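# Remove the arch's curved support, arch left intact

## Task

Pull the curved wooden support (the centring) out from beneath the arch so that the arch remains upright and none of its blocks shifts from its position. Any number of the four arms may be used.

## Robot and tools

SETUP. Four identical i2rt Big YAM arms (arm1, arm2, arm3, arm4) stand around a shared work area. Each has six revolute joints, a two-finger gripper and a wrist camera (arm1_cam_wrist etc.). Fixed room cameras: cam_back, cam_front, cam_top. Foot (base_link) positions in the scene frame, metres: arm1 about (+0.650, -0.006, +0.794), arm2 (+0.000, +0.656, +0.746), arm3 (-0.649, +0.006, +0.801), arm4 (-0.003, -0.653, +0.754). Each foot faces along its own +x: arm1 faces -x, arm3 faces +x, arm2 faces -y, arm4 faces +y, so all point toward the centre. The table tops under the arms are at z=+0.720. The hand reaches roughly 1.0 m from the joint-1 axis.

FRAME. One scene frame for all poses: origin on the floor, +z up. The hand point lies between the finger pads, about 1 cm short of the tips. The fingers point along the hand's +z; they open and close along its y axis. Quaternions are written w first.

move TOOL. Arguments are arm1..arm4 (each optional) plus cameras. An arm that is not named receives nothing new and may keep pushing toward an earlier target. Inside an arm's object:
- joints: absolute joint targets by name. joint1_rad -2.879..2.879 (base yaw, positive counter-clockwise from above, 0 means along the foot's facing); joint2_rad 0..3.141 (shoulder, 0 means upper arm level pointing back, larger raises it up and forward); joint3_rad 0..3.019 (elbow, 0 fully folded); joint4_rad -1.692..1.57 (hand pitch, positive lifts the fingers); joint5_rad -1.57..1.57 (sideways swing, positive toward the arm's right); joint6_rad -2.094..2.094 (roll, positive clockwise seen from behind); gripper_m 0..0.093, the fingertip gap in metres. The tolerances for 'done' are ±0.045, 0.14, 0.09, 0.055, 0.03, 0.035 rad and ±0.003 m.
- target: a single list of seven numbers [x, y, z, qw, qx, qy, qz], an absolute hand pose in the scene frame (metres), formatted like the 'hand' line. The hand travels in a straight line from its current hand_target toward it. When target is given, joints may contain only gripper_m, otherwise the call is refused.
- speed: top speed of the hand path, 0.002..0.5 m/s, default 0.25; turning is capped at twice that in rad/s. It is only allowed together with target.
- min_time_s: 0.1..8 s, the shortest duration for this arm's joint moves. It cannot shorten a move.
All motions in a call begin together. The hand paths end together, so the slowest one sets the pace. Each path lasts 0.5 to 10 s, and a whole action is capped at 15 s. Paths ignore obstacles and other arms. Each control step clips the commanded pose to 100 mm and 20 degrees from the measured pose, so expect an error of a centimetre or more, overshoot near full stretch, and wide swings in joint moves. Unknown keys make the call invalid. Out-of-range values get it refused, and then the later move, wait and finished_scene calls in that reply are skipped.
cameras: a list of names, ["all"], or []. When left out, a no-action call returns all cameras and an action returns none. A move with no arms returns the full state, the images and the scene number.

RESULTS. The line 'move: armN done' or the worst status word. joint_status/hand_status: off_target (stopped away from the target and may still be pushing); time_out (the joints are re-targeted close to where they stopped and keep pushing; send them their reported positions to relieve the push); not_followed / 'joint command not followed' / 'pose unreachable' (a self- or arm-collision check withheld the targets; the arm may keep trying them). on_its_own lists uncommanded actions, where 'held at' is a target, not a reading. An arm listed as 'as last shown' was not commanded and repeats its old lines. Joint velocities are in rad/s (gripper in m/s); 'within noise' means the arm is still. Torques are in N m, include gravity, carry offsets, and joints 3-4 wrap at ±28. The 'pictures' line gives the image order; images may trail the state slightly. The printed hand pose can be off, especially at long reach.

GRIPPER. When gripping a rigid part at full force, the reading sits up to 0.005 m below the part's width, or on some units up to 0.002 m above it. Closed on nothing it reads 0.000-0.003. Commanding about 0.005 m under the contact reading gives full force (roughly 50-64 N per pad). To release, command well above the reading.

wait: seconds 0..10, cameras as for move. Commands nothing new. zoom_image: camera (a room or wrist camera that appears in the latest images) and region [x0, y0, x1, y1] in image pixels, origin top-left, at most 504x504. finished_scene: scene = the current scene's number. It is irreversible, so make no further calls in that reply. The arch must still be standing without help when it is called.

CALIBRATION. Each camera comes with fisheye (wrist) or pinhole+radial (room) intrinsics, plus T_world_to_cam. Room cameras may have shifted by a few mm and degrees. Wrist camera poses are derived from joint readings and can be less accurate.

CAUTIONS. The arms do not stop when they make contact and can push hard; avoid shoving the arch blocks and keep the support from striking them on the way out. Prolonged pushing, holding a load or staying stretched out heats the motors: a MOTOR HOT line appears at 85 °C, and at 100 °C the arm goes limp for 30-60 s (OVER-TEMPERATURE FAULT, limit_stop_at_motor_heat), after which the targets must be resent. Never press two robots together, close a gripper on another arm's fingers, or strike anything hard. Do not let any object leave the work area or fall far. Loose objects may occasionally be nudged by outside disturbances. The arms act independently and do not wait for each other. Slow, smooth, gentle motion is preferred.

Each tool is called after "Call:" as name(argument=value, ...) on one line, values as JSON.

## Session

Call:
move(cameras=["all"])

Scene clock: 0.00 s.
Joint torques (N m): no reading
Motor temperatures (°C): arm1=[36 33 35 30 28 30 31] | arm2=[36 31 32 31 33 28 28] | arm3=[30 38 34 31 29 29 34] | arm4=[33 32 32 35 32 27 33]
Heat: arm1: hottest joint1_rad 36 °C; arm2: hottest joint1_rad 36 °C; arm3: hottest joint2_rad 38 °C; arm4: hottest joint4_rad 35 °C.
Joint velocities: within noise
arm1.joint_positions: joint1_rad=-0.792 joint2_rad=+0.597 joint3_rad=+1.317 joint4_rad=-1.235 joint5_rad=+0.036 joint6_rad=+0.139 gripper_m=+0.09396
arm1.joint_status: not commanded
arm1.hand: x=+0.4866 y=+0.1760 z=+1.3259 quat_wxyz=(-0.185, +0.761, -0.404, -0.473) (m; scene frame)
arm1.hand_target: x=+0.4882 y=+0.1742 z=+1.3369 quat_wxyz=(-0.188, +0.755, -0.401, -0.483) (m; scene frame)
arm1.hand_status: not commanded
arm2.joint_positions: joint1_rad=+0.031 joint2_rad=+0.603 joint3_rad=+1.457 joint4_rad=-1.387 joint5_rad=-0.263 joint6_rad=+0.761 gripper_m=+0.09396
arm2.joint_status: not commanded
arm2.hand: x=+0.0421 y=+0.4486 z=+1.3126 quat_wxyz=(-0.497, -0.768, -0.393, +0.094) (m; scene frame)
arm2.hand_target: x=+0.0421 y=+0.4516 z=+1.3209 quat_wxyz=(-0.505, -0.763, -0.391, +0.098) (m; scene frame)
arm2.hand_status: not commanded
arm3.joint_positions: joint1_rad=+0.554 joint2_rad=+0.643 joint3_rad=+1.438 joint4_rad=-1.241 joint5_rad=+0.294 joint6_rad=+0.554 gripper_m=+0.09396
arm3.joint_status: not commanded
arm3.hand: x=-0.4138 y=+0.1037 z=+1.3791 quat_wxyz=(-0.507, -0.061, -0.841, -0.178) (m; scene frame)
arm3.hand_target: x=-0.4167 y=+0.1018 z=+1.3926 quat_wxyz=(-0.517, -0.063, -0.833, -0.186) (m; scene frame)
arm3.hand_status: not commanded
arm4.joint_positions: joint1_rad=-0.454 joint2_rad=+0.631 joint3_rad=+1.450 joint4_rad=-1.565 joint5_rad=-0.075 joint6_rad=-0.150 gripper_m=+0.09396
arm4.joint_status: not commanded
arm4.hand: x=+0.0668 y=-0.4724 z=+1.2759 quat_wxyz=(-0.346, +0.552, -0.728, -0.214) (m; scene frame)
arm4.hand_target: x=+0.0658 y=-0.4742 z=+1.2836 quat_wxyz=(-0.354, +0.550, -0.724, -0.218) (m; scene frame)
arm4.hand_status: not commanded
pictures: arm1_cam_wrist, arm2_cam_wrist, arm3_cam_wrist, arm4_cam_wrist, cam_back, cam_front, cam_top
camera_calibration:
arm1_cam_wrist: T_world_to_cam=[[0.797319, 0.596147, -0.0942867, -0.368986], [0.509163, -0.748247, -0.4253, 0.451023], [-0.324091, 0.291093, -0.900128, 1.42768], [0, 0, 0, 1]] pos_world=[0.527254, 0.141859, 1.44212]
arm2_cam_wrist: T_world_to_cam=[[-0.701394, 0.201794, -0.683612, 0.835716], [0.409312, 0.899214, -0.154522, -0.212758], [0.583532, -0.388191, -0.713301, 1.21205], [0, 0, 0, 1]] pos_world=[-0.0340186, 0.493179, 1.40298]
arm3_cam_wrist: T_world_to_cam=[[0.0879263, -0.924112, -0.371868, 0.64589], [-0.911985, 0.0754847, -0.403218, 0.172778], [0.400689, 0.374592, -0.83614, 1.40781], [0, 0, 0, 1]] pos_world=[-0.463312, 0.0564809, 1.48697]
arm4_cam_wrist: T_world_to_cam=[[0.951578, -0.295641, 0.084239, -0.312856], [-0.273853, -0.939752, -0.204623, -0.161551], [0.139659, 0.171646, -0.975209, 1.44366], [0, 0, 0, 1]] pos_world=[0.0518457, -0.492109, 1.40116]

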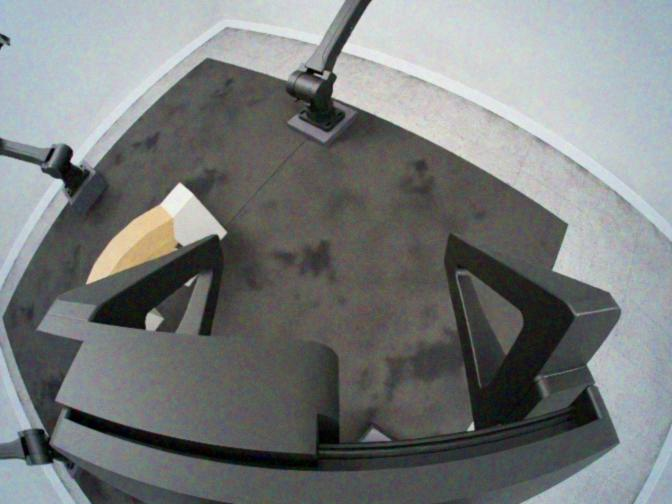

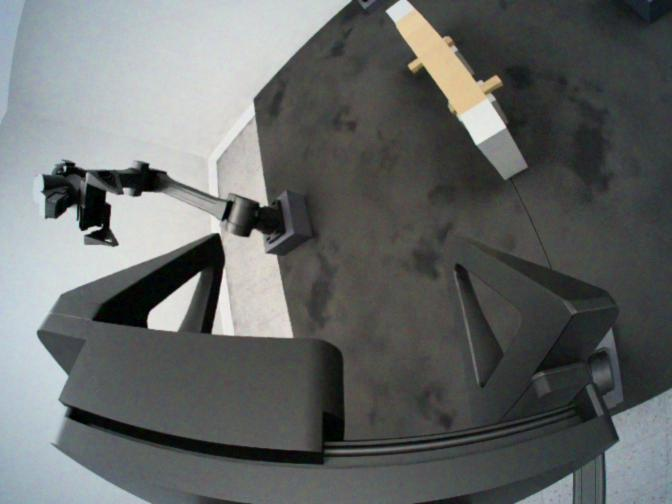

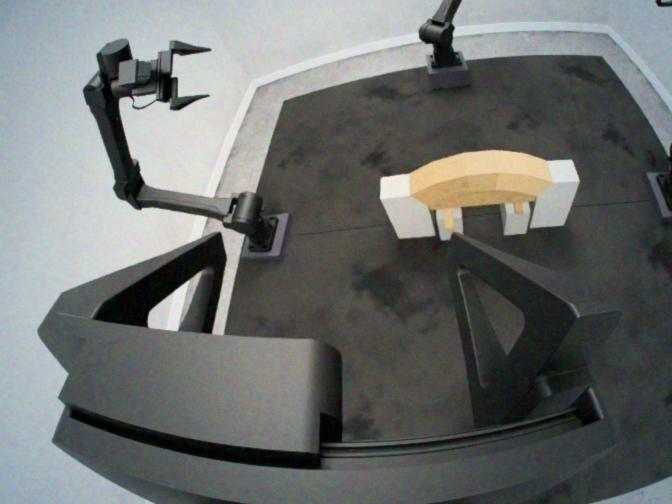

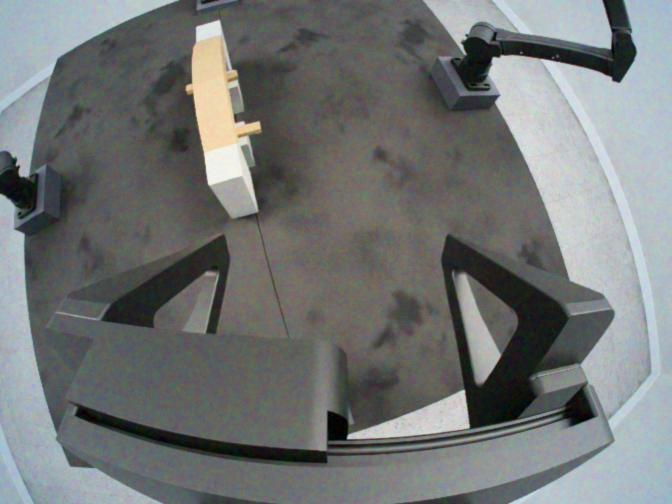

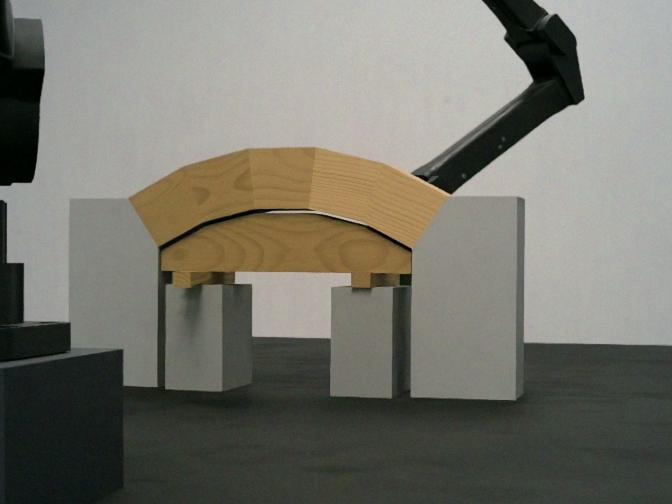

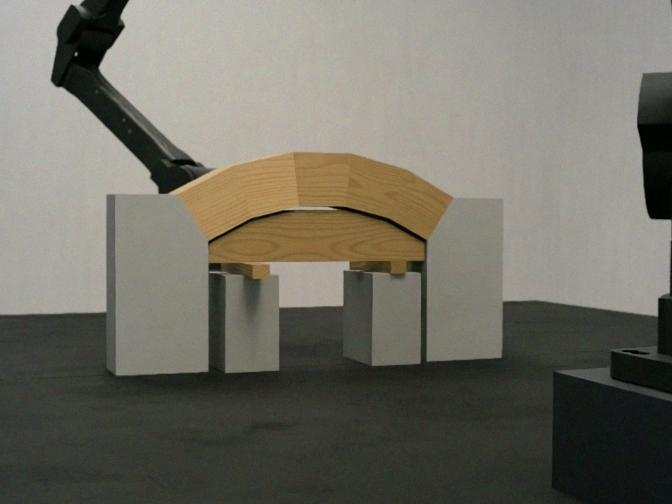

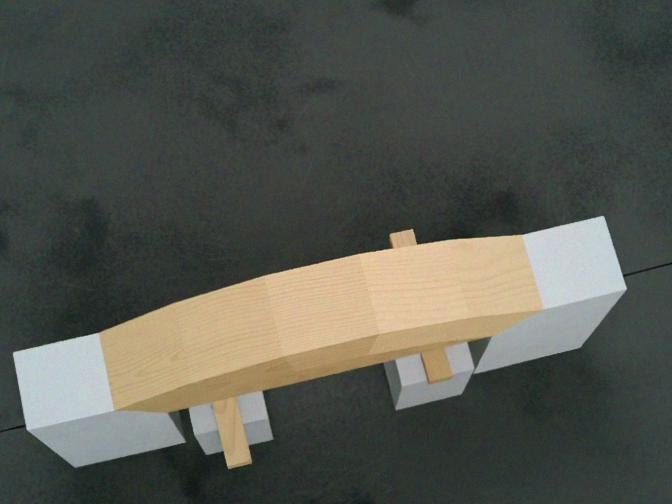

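Call:
zoom_image(camera="cam_top", region=[150, 200, 510, 500])

Call:
zoom_image(camera="cam_back", region=[130, 180, 450, 320])

Call:
zoom_image(camera="cam_front", region=[180, 180, 460, 320])

Scaled by 1.400 from the camera's 672x504 image, which has a finer 960x720 frame.

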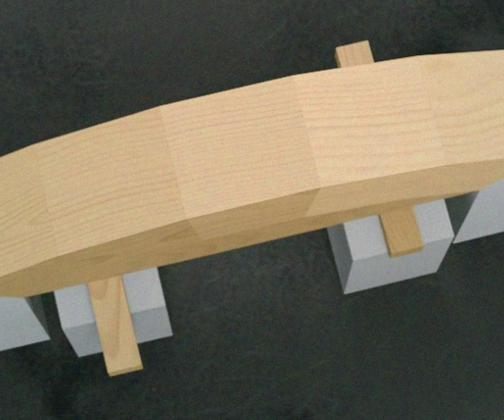

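Scaled by 1.575 from the camera's 672x504 image, which has a finer 960x720 frame.

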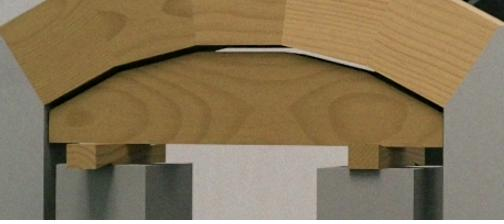

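Scaled by 1.800 from the camera's 672x504 image, which has a finer 960x720 frame.

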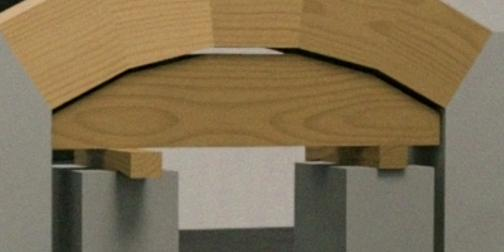

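Call:
move(arm3={"target": [-0.19, 0.086, 0.835, 0.7071, 0.0071, 0.7071, -0.0071], "speed": 0.35, "joints": {"gripper_m": 0.055}}, arm1={"target": [0.16, -0.097, 0.85, 0.0071, -0.7071, 0.0071, 0.7071], "speed": 0.35, "joints": {"gripper_m": 0.055}}, cameras=["cam_back", "cam_front", "cam_top"])

Scene clock: 6.70 s.
Joint torques (N m): arm1=[-0.91 -8.82 2.28 3.59 -0.11 -0.18] | arm2=[1.03 3.84 9.4 2.26 -0.02 -0.06] | arm3=[-0.97 -9.17 1.99 2.24 0.01 -0.02] | arm4=[-1.14 4.19 8.53 1.98 0.01 0.03]
Motor temperatures (°C): arm1=[36 33 36 30 28 30 31] | arm2=[36 31 32 31 33 28 28] | arm3=[30 38 35 31 29 29 34] | arm4=[33 32 32 35 32 27 33]
Heat: arm1: hottest joint1_rad 36 °C; arm2: hottest joint1_rad 36 °C; arm3: hottest joint2_rad 38 °C; arm4: hottest joint4_rad 35 °C.
move: arm1 done; arm3 off_target
Joint velocities: within noise
arm1.joint_positions: joint1_rad=+0.322 joint2_rad=+2.013 joint3_rad=+0.459 joint4_rad=+1.533 joint5_rad=+0.313 joint6_rad=+0.023 gripper_m=+0.05509
arm1.joint_status: all done
arm1.hand: x=+0.1651 y=-0.0983 z=+0.8518 quat_wxyz=(-0.003, +0.713, -0.009, -0.701) (m; scene frame)
arm1.hand_target: x=+0.1602 y=-0.0968 z=+0.8500 quat_wxyz=(-0.007, +0.707, -0.007, -0.707) (m; scene frame)
arm1.hand_status: done (0.006 m and 1.0 deg from the pose sent, 0.638 m and 57.5 deg at the start; pose on its path clipped on 5 of 96 steps)
arm2, arm4: as last shown
arm3.joint_positions: joint1_rad=+0.264 joint2_rad=+2.017 joint3_rad=+0.378 joint4_rad=+1.536 joint5_rad=+0.324 joint6_rad=+0.043 gripper_m=+0.05509
arm3.joint_status: all done
arm3.hand: x=-0.1947 y=+0.0892 z=+0.8341 quat_wxyz=(-0.669, -0.010, -0.743, +0.007) (m; scene frame)
arm3.hand_target: x=-0.1899 y=+0.0861 z=+0.8355 quat_wxyz=(-0.676, -0.011, -0.737, +0.011) (m; scene frame)
arm3.hand_status: off_target (0.006 m and 6.0 deg from the pose sent, 0.589 m and 35.5 deg at the start; pose on its path clipped on 5 of 96 steps; a joint's target at an end of its range on 30 of 96 steps)
pictures: cam_back, cam_front, cam_top

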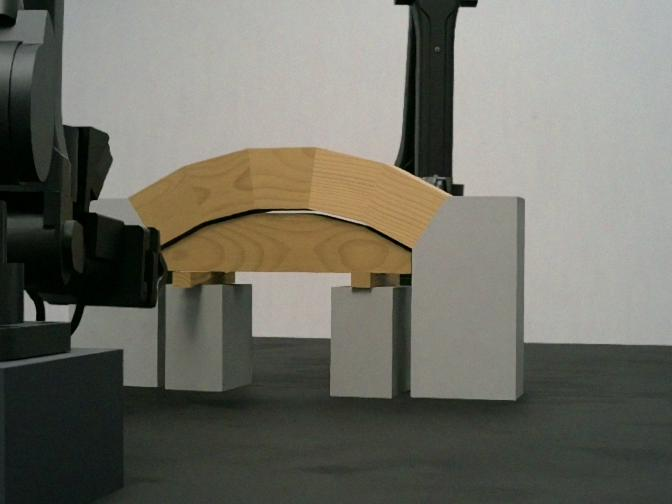

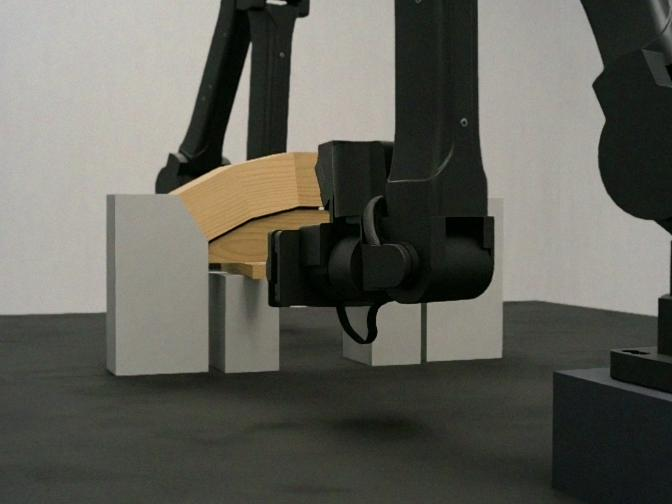

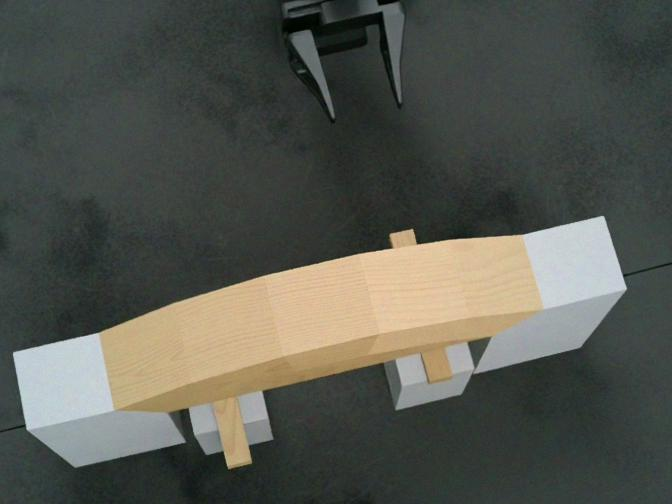

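Call:
move(arm3={"target": [-0.145, 0.082, 0.822, 0.7071, 0.0071, 0.7071, -0.0071], "speed": 0.1}, arm1={"target": [0.085, -0.099, 0.838, 0.0071, -0.7071, 0.0071, 0.7071], "speed": 0.1}, cameras=["cam_back", "cam_front", "cam_top", "arm1_cam_wrist", "arm3_cam_wrist"])

Scene clock: 8.40 s.
Joint torques (N m): arm1=[-1.44 -10.99 3.77 1.65 -0.12 -0.24] | arm2=[1.08 3.55 9.33 2.3 -0.03 -0.05] | arm3=[-1.03 -10.34 2.62 2.17 -0.02 -0.01] | arm4=[-1.32 4.13 8.57 2.11 -0.02 0.01]
Motor temperatures (°C): arm1=[36 34 36 30 28 30 31] | arm2=[36 31 32 31 33 28 28] | arm3=[30 38 35 31 29 29 34] | arm4=[33 32 32 35 32 27 33]
Heat: arm1: hottest joint1_rad 36 °C; arm2: hottest joint1_rad 36 °C; arm3: hottest joint2_rad 38 °C; arm4: hottest joint4_rad 35 °C.
move: arm1 off_target; arm3 off_target
Joint velocities: within noise
arm1.joint_positions: joint1_rad=+0.280 joint2_rad=+2.078 joint3_rad=+0.657 joint4_rad=+1.437 joint5_rad=+0.265 joint6_rad=+0.022 gripper_m=+0.05509
arm1.joint_status: not commanded
arm1.hand: x=+0.0932 y=-0.1040 z=+0.8503 quat_wxyz=(+0.003, +0.700, -0.010, -0.714) (m; scene frame)
arm1.hand_target: x=+0.0857 y=-0.0989 z=+0.8382 quat_wxyz=(-0.007, +0.707, -0.007, -0.707) (m; scene frame)
arm1.hand_status: off_target (0.016 m and 1.6 deg from the pose sent, 0.081 m and 1.1 deg at the start)
arm2, arm4: as last shown
arm3.joint_positions: joint1_rad=+0.211 joint2_rad=+2.103 joint3_rad=+0.504 joint4_rad=+1.536 joint5_rad=+0.268 joint6_rad=+0.028 gripper_m=+0.05509
arm3.joint_status: not commanded
arm3.hand: x=-0.1498 y=+0.0852 z=+0.8222 quat_wxyz=(-0.683, -0.009, -0.730, +0.005) (m; scene frame)
arm3.hand_target: x=-0.1448 y=+0.0820 z=+0.8224 quat_wxyz=(-0.689, -0.009, -0.724, +0.009) (m; scene frame)
arm3.hand_status: off_target (0.006 m and 3.9 deg from the pose sent, 0.052 m and 6.0 deg at the start; a joint's target at an end of its range on 42 of 42 steps)
pictures: arm1_cam_wrist, arm3_cam_wrist, cam_back, cam_front, cam_top
camera_calibration:
arm1_cam_wrist: T_world_to_cam=[[0.0237967, 0.999558, -0.0178271, 0.115823], [0.564545, -0.0281527, -0.824922, 0.649004], [-0.825059, 0.00956625, -0.564965, 0.686012], [0, 0, 0, 1]] pos_world=[0.196852, -0.104063, 0.925015]
arm3_cam_wrist: T_world_to_cam=[[-0.00611844, -0.999927, -0.0104579, 0.0937061], [-0.661287, 0.0118908, -0.750038, 0.518459], [0.750108, 0.00232664, -0.661312, 0.783689], [0, 0, 0, 1]] pos_world=[-0.244427, 0.0857109, 0.908107]

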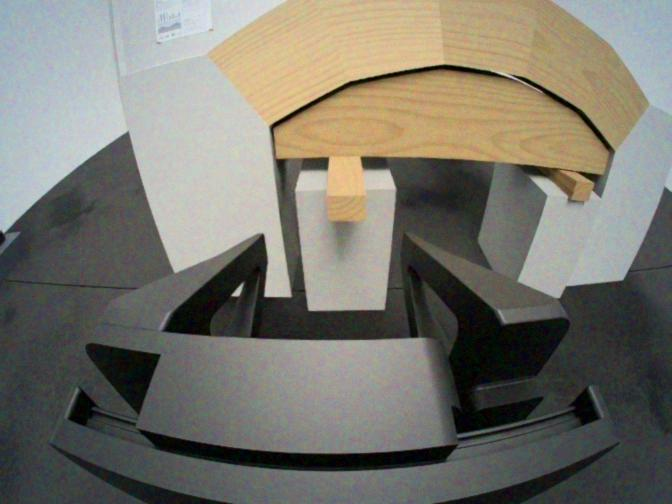

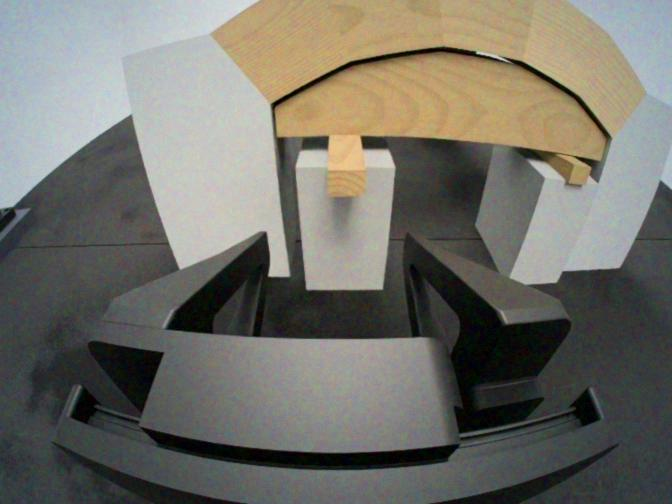

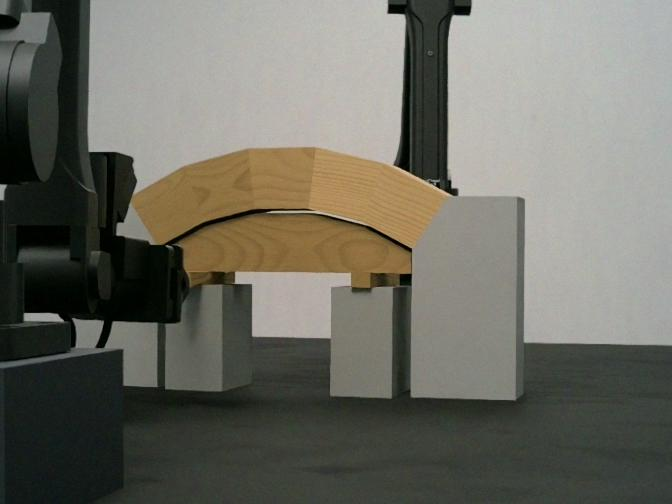

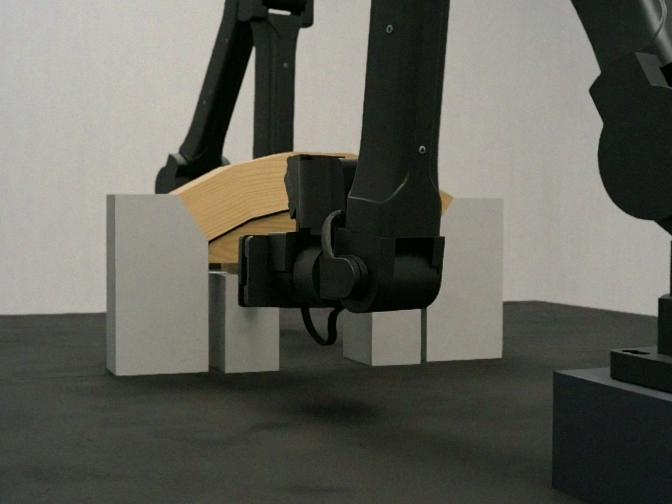

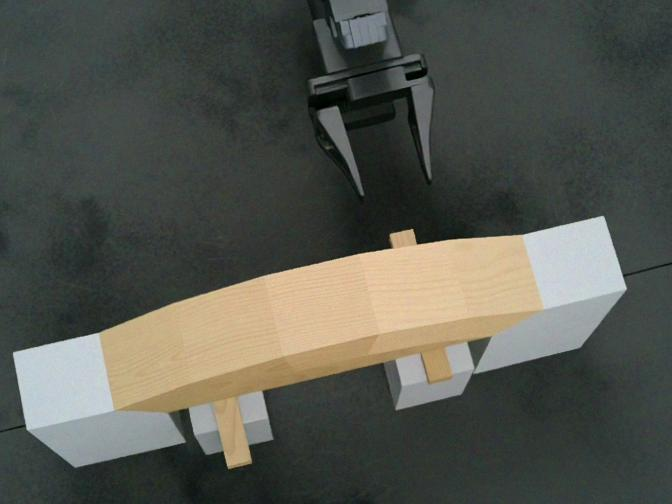

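Call:
move(arm3={"target": [-0.084, 0.077, 0.822, 0.7071, 0.0071, 0.7071, -0.0071], "speed": 0.06}, arm1={"target": [0.028, -0.093, 0.834, 0.0071, -0.7071, 0.0071, 0.7071], "speed": 0.06}, cameras=["cam_back", "cam_front", "cam_top", "arm1_cam_wrist", "arm3_cam_wrist"])

Scene clock: 10.60 s.
Joint torques (N m): arm1=[-1.49 -13.1 4.88 1.77 -0.12 -0.23] | arm2=[1.32 3.78 9.33 2.26 -0.01 -0.04] | arm3=[-0.91 -11.99 4.15 0.99 -0.03 0] | arm4=[-1.08 4.01 8.55 2.02 -0.02 0.03]
Motor temperatures (°C): arm1=[36 34 36 30 28 30 31] | arm2=[36 31 33 31 32 28 28] | arm3=[30 38 35 31 29 29 34] | arm4=[33 32 32 35 32 27 33]
Heat: arm1: hottest joint1_rad 36 °C; arm2: hottest joint1_rad 36 °C; arm3: hottest joint2_rad 38 °C; arm4: hottest joint4_rad 35 °C.
move: arm1 off_target; arm3 done
Joint velocities: within noise
arm1.joint_positions: joint1_rad=+0.237 joint2_rad=+2.124 joint3_rad=+0.808 joint4_rad=+1.329 joint5_rad=+0.222 joint6_rad=+0.022 gripper_m=+0.05509
arm1.joint_status: not commanded
arm1.hand: x=+0.0376 y=-0.0986 z=+0.8465 quat_wxyz=(+0.002, +0.701, -0.009, -0.713) (m; scene frame)
arm1.hand_target: x=+0.0287 y=-0.0928 z=+0.8344 quat_wxyz=(-0.007, +0.707, -0.007, -0.707) (m; scene frame)
arm1.hand_status: off_target (0.017 m and 1.5 deg from the pose sent, 0.068 m and 1.6 deg at the start)
arm2, arm4: as last shown
arm3.joint_positions: joint1_rad=+0.161 joint2_rad=+2.153 joint3_rad=+0.663 joint4_rad=+1.503 joint5_rad=+0.213 joint6_rad=+0.015 gripper_m=+0.05509
arm3.joint_status: not commanded
arm3.hand: x=-0.0908 y=+0.0805 z=+0.8283 quat_wxyz=(-0.709, -0.009, -0.705, +0.001) (m; scene frame)
arm3.hand_target: x=-0.0843 y=+0.0768 z=+0.8221 quat_wxyz=(-0.707, -0.007, -0.707, +0.007) (m; scene frame)
arm3.hand_status: done (0.010 m and 0.8 deg from the pose sent, 0.066 m and 3.9 deg at the start)
pictures: arm1_cam_wrist, arm3_cam_wrist, cam_back, cam_front, cam_top
camera_calibration:
arm1_cam_wrist: T_world_to_cam=[[0.0239228, 0.999584, -0.0161322, 0.110215], [0.566555, -0.026851, -0.823587, 0.676387], [-0.823677, 0.0105627, -0.566961, 0.63969], [0, 0, 0, 1]] pos_world=[0.141051, -0.0987639, 0.92152]
arm3_cam_wrist: T_world_to_cam=[[-0.000158892, -0.999875, -0.0158336, 0.0945155], [-0.604827, 0.0127053, -0.796256, 0.605581], [0.796357, 0.00945004, -0.604753, 0.700222], [0, 0, 0, 1]] pos_world=[-0.19134, 0.0801924, 0.907155]

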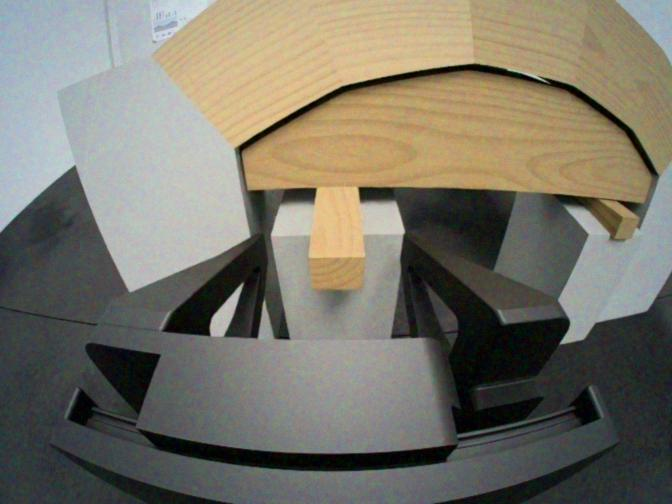

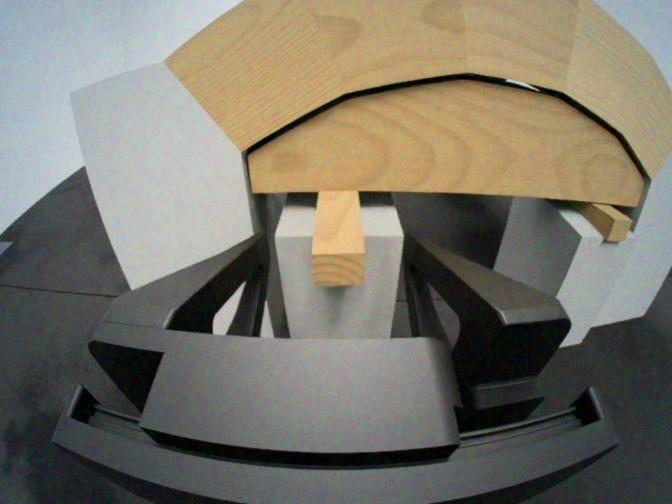

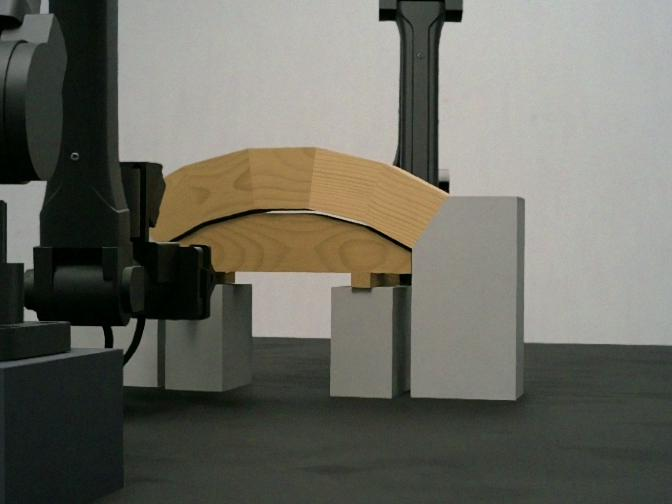

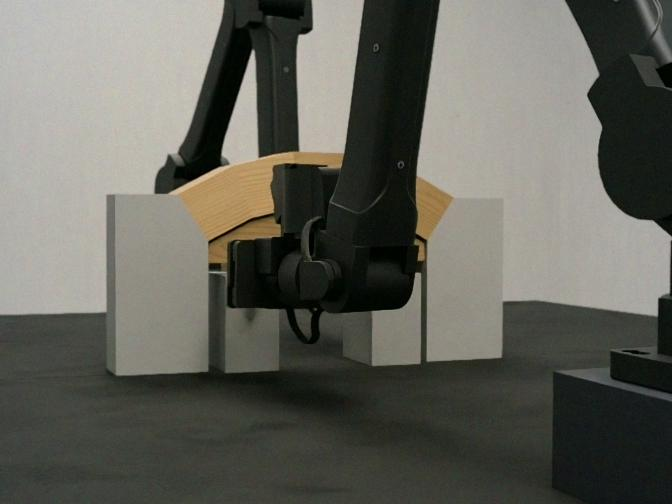

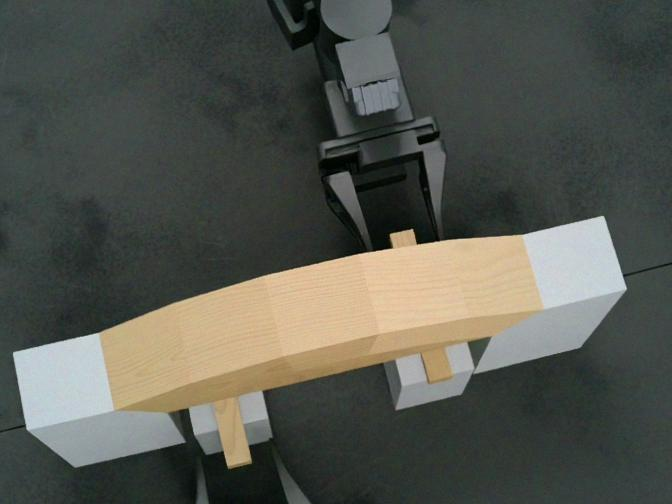

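Call:
move(arm3={"joints": {"gripper_m": 0.026}}, arm1={"joints": {"gripper_m": 0.026}}, cameras=[])

Call:
move(arm3={"joints": {"gripper_m": 0.02}}, arm1={"joints": {"gripper_m": 0.02}}, cameras=[])

Call:
move(arm3={"joints": {"gripper_m": 0.01}}, arm1={"joints": {"gripper_m": 0.01}}, cameras=["arm1_cam_wrist", "arm3_cam_wrist", "cam_top"])

Scene clock: 11.53 s.
Joint torques (N m): arm1=[-1.55 -12.81 4.79 1.66 -0.12 -0.23] | arm2=[1.32 3.72 9.36 2.28 -0.01 -0.05] | arm3=[-0.97 -12.1 4.14 0.98 -0.04 -0.03] | arm4=[-1.32 3.55 8.62 2.03 0.03 0.03]
Motor temperatures (°C): arm1=[36 34 36 30 28 30 31] | arm2=[36 31 33 31 32 28 28] | arm3=[30 38 35 31 29 29 34] | arm4=[33 32 32 35 32 27 33]
Heat: arm1: hottest joint1_rad 36 °C; arm2: hottest joint1_rad 36 °C; arm3: hottest joint2_rad 38 °C; arm4: hottest joint4_rad 35 °C.
move: arm1 done; arm3 done
Joint velocities: within noise
arm1.joint_positions: joint1_rad=+0.237 joint2_rad=+2.124 joint3_rad=+0.808 joint4_rad=+1.329 joint5_rad=+0.222 joint6_rad=+0.022 gripper_m=+0.02616
arm1.joint_status: all done
arm1.hand: x=+0.0376 y=-0.0986 z=+0.8462 quat_wxyz=(+0.002, +0.701, -0.009, -0.713) (m; scene frame)
arm1.hand_target: x=+0.0289 y=-0.0928 z=+0.8340 quat_wxyz=(-0.007, +0.707, -0.007, -0.707) (m; scene frame)
arm1.hand_status: not commanded
arm2, arm4: as last shown
arm3.joint_positions: joint1_rad=+0.161 joint2_rad=+2.153 joint3_rad=+0.663 joint4_rad=+1.503 joint5_rad=+0.213 joint6_rad=+0.015 gripper_m=+0.02616
arm3.joint_status: all done
arm3.hand: x=-0.0908 y=+0.0805 z=+0.8283 quat_wxyz=(-0.709, -0.009, -0.705, +0.001) (m; scene frame)
arm3.hand_target: x=-0.0843 y=+0.0768 z=+0.8221 quat_wxyz=(-0.707, -0.007, -0.707, +0.007) (m; scene frame)
arm3.hand_status: not commanded
pictures: none
No camera images: "cameras" was empty.

Scene clock: 11.93 s.
Joint torques (N m): arm1=[-1.44 -12.69 4.78 1.7 -0.13 -0.24] | arm2=[0.97 3.49 9.32 2.29 -0.01 -0.06] | arm3=[-0.79 -12.16 4.16 1.01 -0.03 -0.03] | arm4=[-1.32 4.13 8.39 2.09 -0.02 0.02]
Motor temperatures (°C): arm1=[36 34 36 30 28 30 31] | arm2=[36 31 33 31 32 28 28] | arm3=[30 38 35 31 29 29 34] | arm4=[33 32 32 35 32 27 33]
Heat: arm1: hottest joint1_rad 36 °C; arm2: hottest joint1_rad 36 °C; arm3: hottest joint2_rad 38 °C; arm4: hottest joint4_rad 35 °C.
move: arm1 done; arm3 done
Joint velocities: within noise
arm1.joint_positions: joint1_rad=+0.237 joint2_rad=+2.124 joint3_rad=+0.808 joint4_rad=+1.329 joint5_rad=+0.222 joint6_rad=+0.022 gripper_m=+0.02020
arm1.joint_status: all done
arm1.hand: x=+0.0376 y=-0.0984 z=+0.8462 quat_wxyz=(+0.002, +0.701, -0.009, -0.713) (m; scene frame)
arm1.hand_target: x=+0.0289 y=-0.0930 z=+0.8341 quat_wxyz=(-0.007, +0.707, -0.007, -0.707) (m; scene frame)
arm1.hand_status: not commanded
arm2, arm4: as last shown
arm3.joint_positions: joint1_rad=+0.161 joint2_rad=+2.153 joint3_rad=+0.663 joint4_rad=+1.503 joint5_rad=+0.213 joint6_rad=+0.015 gripper_m=+0.02019
arm3.joint_status: all done
arm3.hand: x=-0.0908 y=+0.0805 z=+0.8283 quat_wxyz=(-0.709, -0.009, -0.705, +0.001) (m; scene frame)
arm3.hand_target: x=-0.0844 y=+0.0770 z=+0.8221 quat_wxyz=(-0.707, -0.007, -0.707, +0.007) (m; scene frame)
arm3.hand_status: not commanded
pictures: none
No camera images: "cameras" was empty.

Scene clock: 12.37 s.
Joint torques (N m): arm1=[-1.32 -12.63 4.82 1.69 -0.12 -0.22] | arm2=[1.03 3.78 9.37 2.28 0 -0.06] | arm3=[-1.03 -11.87 4.14 1.02 -0.03 0.02] | arm4=[-0.85 4.31 8.57 2.17 0 0.04]
Motor temperatures (°C): arm1=[36 34 36 30 28 30 31] | arm2=[36 31 33 31 32 28 28] | arm3=[30 38 35 31 29 29 34] | arm4=[33 32 32 35 32 27 33]
Heat: arm1: hottest joint1_rad 36 °C; arm2: hottest joint1_rad 36 °C; arm3: hottest joint2_rad 38 °C; arm4: hottest joint4_rad 35 °C.
move: arm1 off_target; arm3 off_target
Joint velocities: within noise
arm1.joint_positions: joint1_rad=+0.237 joint2_rad=+2.124 joint3_rad=+0.808 joint4_rad=+1.329 joint5_rad=+0.222 joint6_rad=+0.018 gripper_m=+0.01758
arm1.joint_status: gripper_m off_target (ended at +0.01761, target +0.01000)
arm1.hand: x=+0.0376 y=-0.0984 z=+0.8462 quat_wxyz=(+0.001, +0.701, -0.008, -0.713) (m; scene frame)
arm1.hand_target: x=+0.0289 y=-0.0930 z=+0.8341 quat_wxyz=(-0.007, +0.707, -0.007, -0.707) (m; scene frame)
arm1.hand_status: not commanded
arm2, arm4: as last shown
arm3.joint_positions: joint1_rad=+0.161 joint2_rad=+2.153 joint3_rad=+0.663 joint4_rad=+1.503 joint5_rad=+0.213 joint6_rad=+0.012 gripper_m=+0.01762
arm3.joint_status: gripper_m off_target (ended at +0.01765, target +0.01000)
arm3.hand: x=-0.0908 y=+0.0805 z=+0.8283 quat_wxyz=(-0.709, -0.008, -0.705, +0.002) (m; scene frame)
arm3.hand_target: x=-0.0844 y=+0.0770 z=+0.8221 quat_wxyz=(-0.707, -0.007, -0.707, +0.007) (m; scene frame)
arm3.hand_status: not commanded
pictures: arm1_cam_wrist, arm3_cam_wrist, cam_top
camera_calibration:
arm1_cam_wrist: T_world_to_cam=[[0.0243675, 0.999625, -0.0125291, 0.106937], [0.567141, -0.0241437, -0.823267, 0.676085], [-0.82326, 0.0129552, -0.567516, 0.640127], [0, 0, 0, 1]] pos_world=[0.14095, -0.0988669, 0.92122]
arm3_cam_wrist: T_world_to_cam=[[-0.000160115, -0.999919, -0.0127527, 0.0919331], [-0.604833, 0.0102525, -0.796287, 0.605805], [0.796353, 0.00758577, -0.604785, 0.7004], [0, 0, 0, 1]] pos_world=[-0.19134, 0.0804015, 0.907158]

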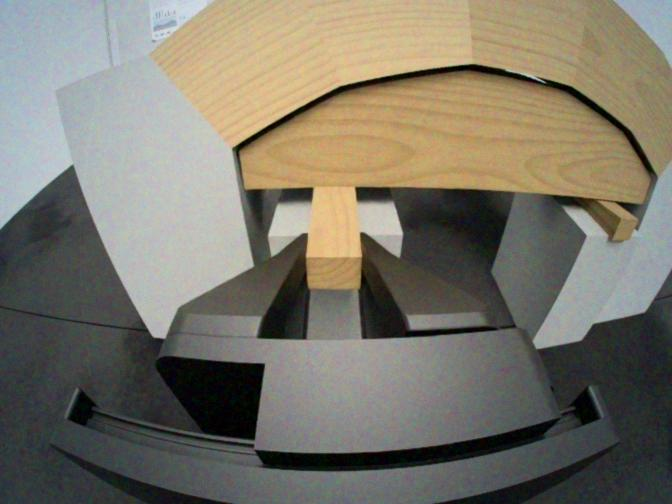

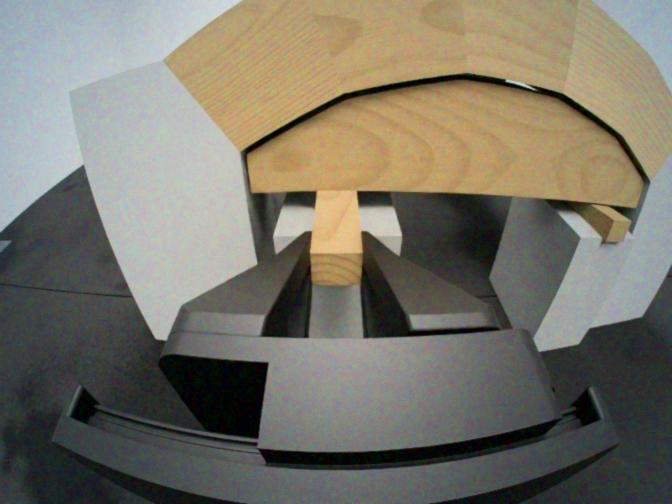

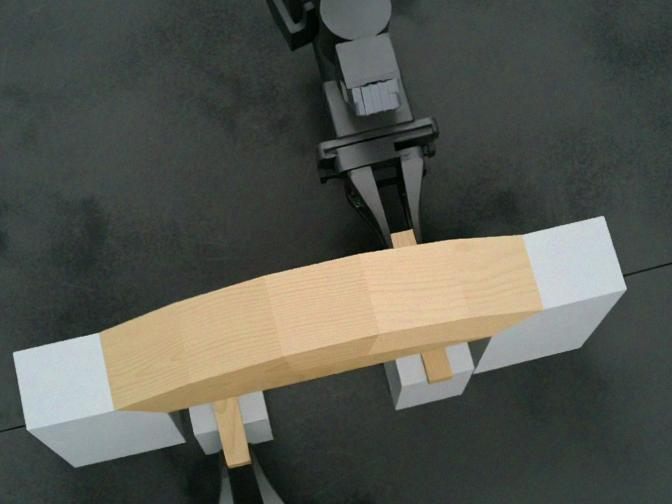

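Call:
move(arm3={"target": [-0.112, 0.078, 0.826, 0.7071, 0.0071, 0.7071, -0.0071], "speed": 0.03}, arm1={"target": [0.057, -0.094, 0.840, 0.0071, -0.7071, 0.0071, 0.7071], "speed": 0.03}, cameras=["arm1_cam_wrist", "arm3_cam_wrist", "cam_back", "cam_top"])

Scene clock: 14.07 s.
Joint torques (N m): arm1=[-0.32 -14.74 1.28 2.59 0.17 -0.16] | arm2=[1.14 3.72 9.35 2.25 -0.01 -0.07] | arm3=[0.32 -13.22 0.99 1.8 0.32 0.02] | arm4=[-0.97 4.13 8.58 2.14 0 0.01]
Motor temperatures (°C): arm1=[36 34 36 30 28 30 31] | arm2=[36 31 33 31 32 28 28] | arm3=[30 38 35 31 29 29 34] | arm4=[33 32 33 35 32 27 33]
Heat: arm1: hottest joint1_rad 36 °C; arm2: hottest joint1_rad 36 °C; arm3: hottest joint2_rad 38 °C; arm4: hottest joint4_rad 35 °C.
move: arm1 done; arm3 done
Joint velocities: within noise
arm1.joint_positions: joint1_rad=+0.237 joint2_rad=+2.118 joint3_rad=+0.772 joint4_rad=+1.353 joint5_rad=+0.230 joint6_rad=+0.016 gripper_m=+0.01758
arm1.joint_status: not commanded
arm1.hand: x=+0.0502 y=-0.0943 z=+0.8435 quat_wxyz=(-0.004, +0.703, -0.010, -0.711) (m; scene frame)
arm1.hand_target: x=+0.0570 y=-0.0940 z=+0.8400 quat_wxyz=(-0.007, +0.707, -0.007, -0.707) (m; scene frame)
arm1.hand_status: done (0.008 m and 0.8 deg from the pose sent, 0.021 m and 1.3 deg at the start)
arm2, arm4: as last shown
arm3.joint_positions: joint1_rad=+0.161 joint2_rad=+2.153 joint3_rad=+0.619 joint4_rad=+1.540 joint5_rad=+0.222 joint6_rad=+0.011 gripper_m=+0.01762
arm3.joint_status: not commanded
arm3.hand: x=-0.1075 y=+0.0757 z=+0.8256 quat_wxyz=(-0.706, -0.010, -0.708, +0.006) (m; scene frame)
arm3.hand_target: x=-0.1119 y=+0.0780 z=+0.8261 quat_wxyz=(-0.707, -0.007, -0.707, +0.007) (m; scene frame)
arm3.hand_status: done (0.005 m and 0.4 deg from the pose sent, 0.022 m and 0.7 deg at the start)
pictures: arm1_cam_wrist, arm3_cam_wrist, cam_back, cam_top
camera_calibration:
arm1_cam_wrist: T_world_to_cam=[[0.0325118, 0.999432, -0.00891555, 0.0989513], [0.571875, -0.0259176, -0.819931, 0.663566], [-0.819696, 0.0215589, -0.572393, 0.653701], [0, 0, 0, 1]] pos_world=[0.153142, -0.0957901, 0.919134]
arm3_cam_wrist: T_world_to_cam=[[-0.00875073, -0.99991, -0.0101384, 0.0839694], [-0.610733, 0.0133723, -0.791724, 0.588874], [0.791788, -0.000736332, -0.610795, 0.717245], [0, 0, 0, 1]] pos_world=[-0.207527, 0.0766154, 0.905167]

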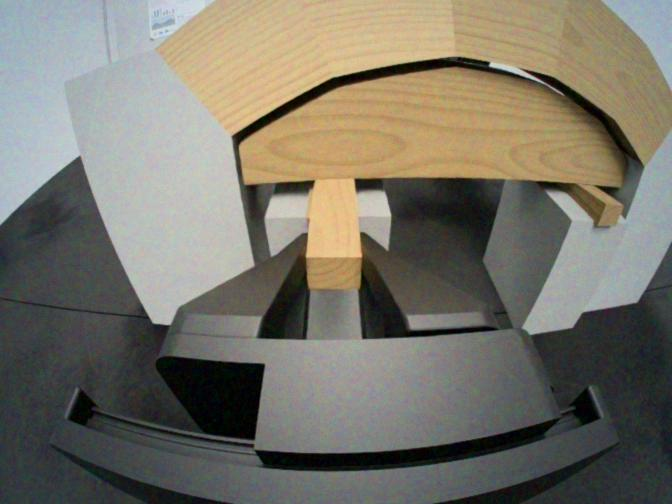

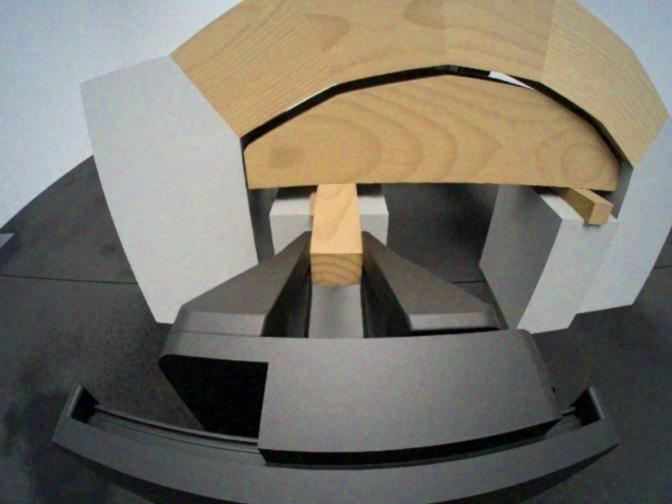

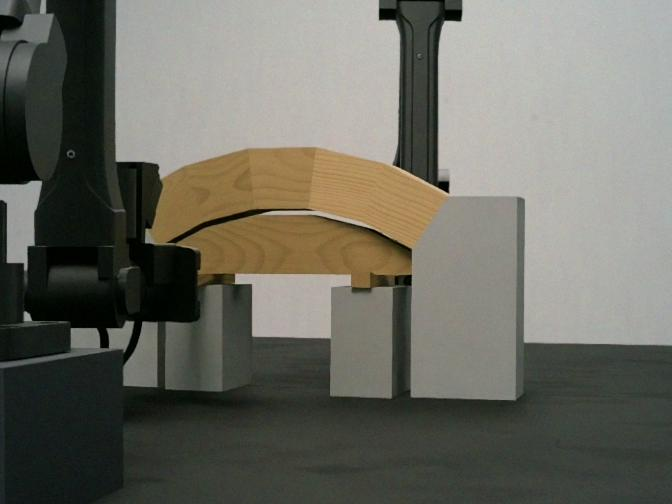

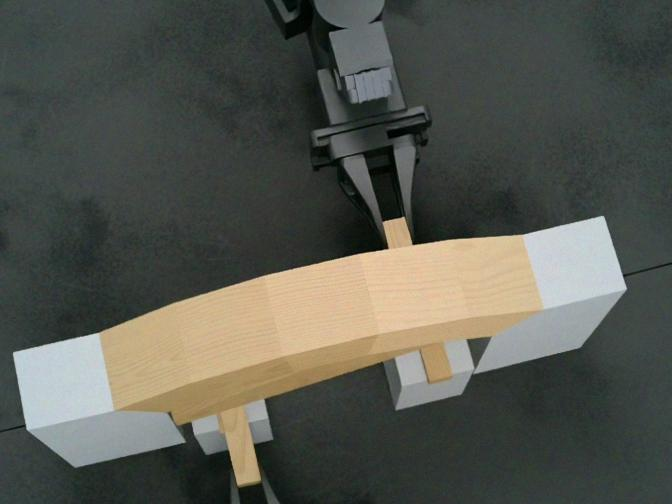

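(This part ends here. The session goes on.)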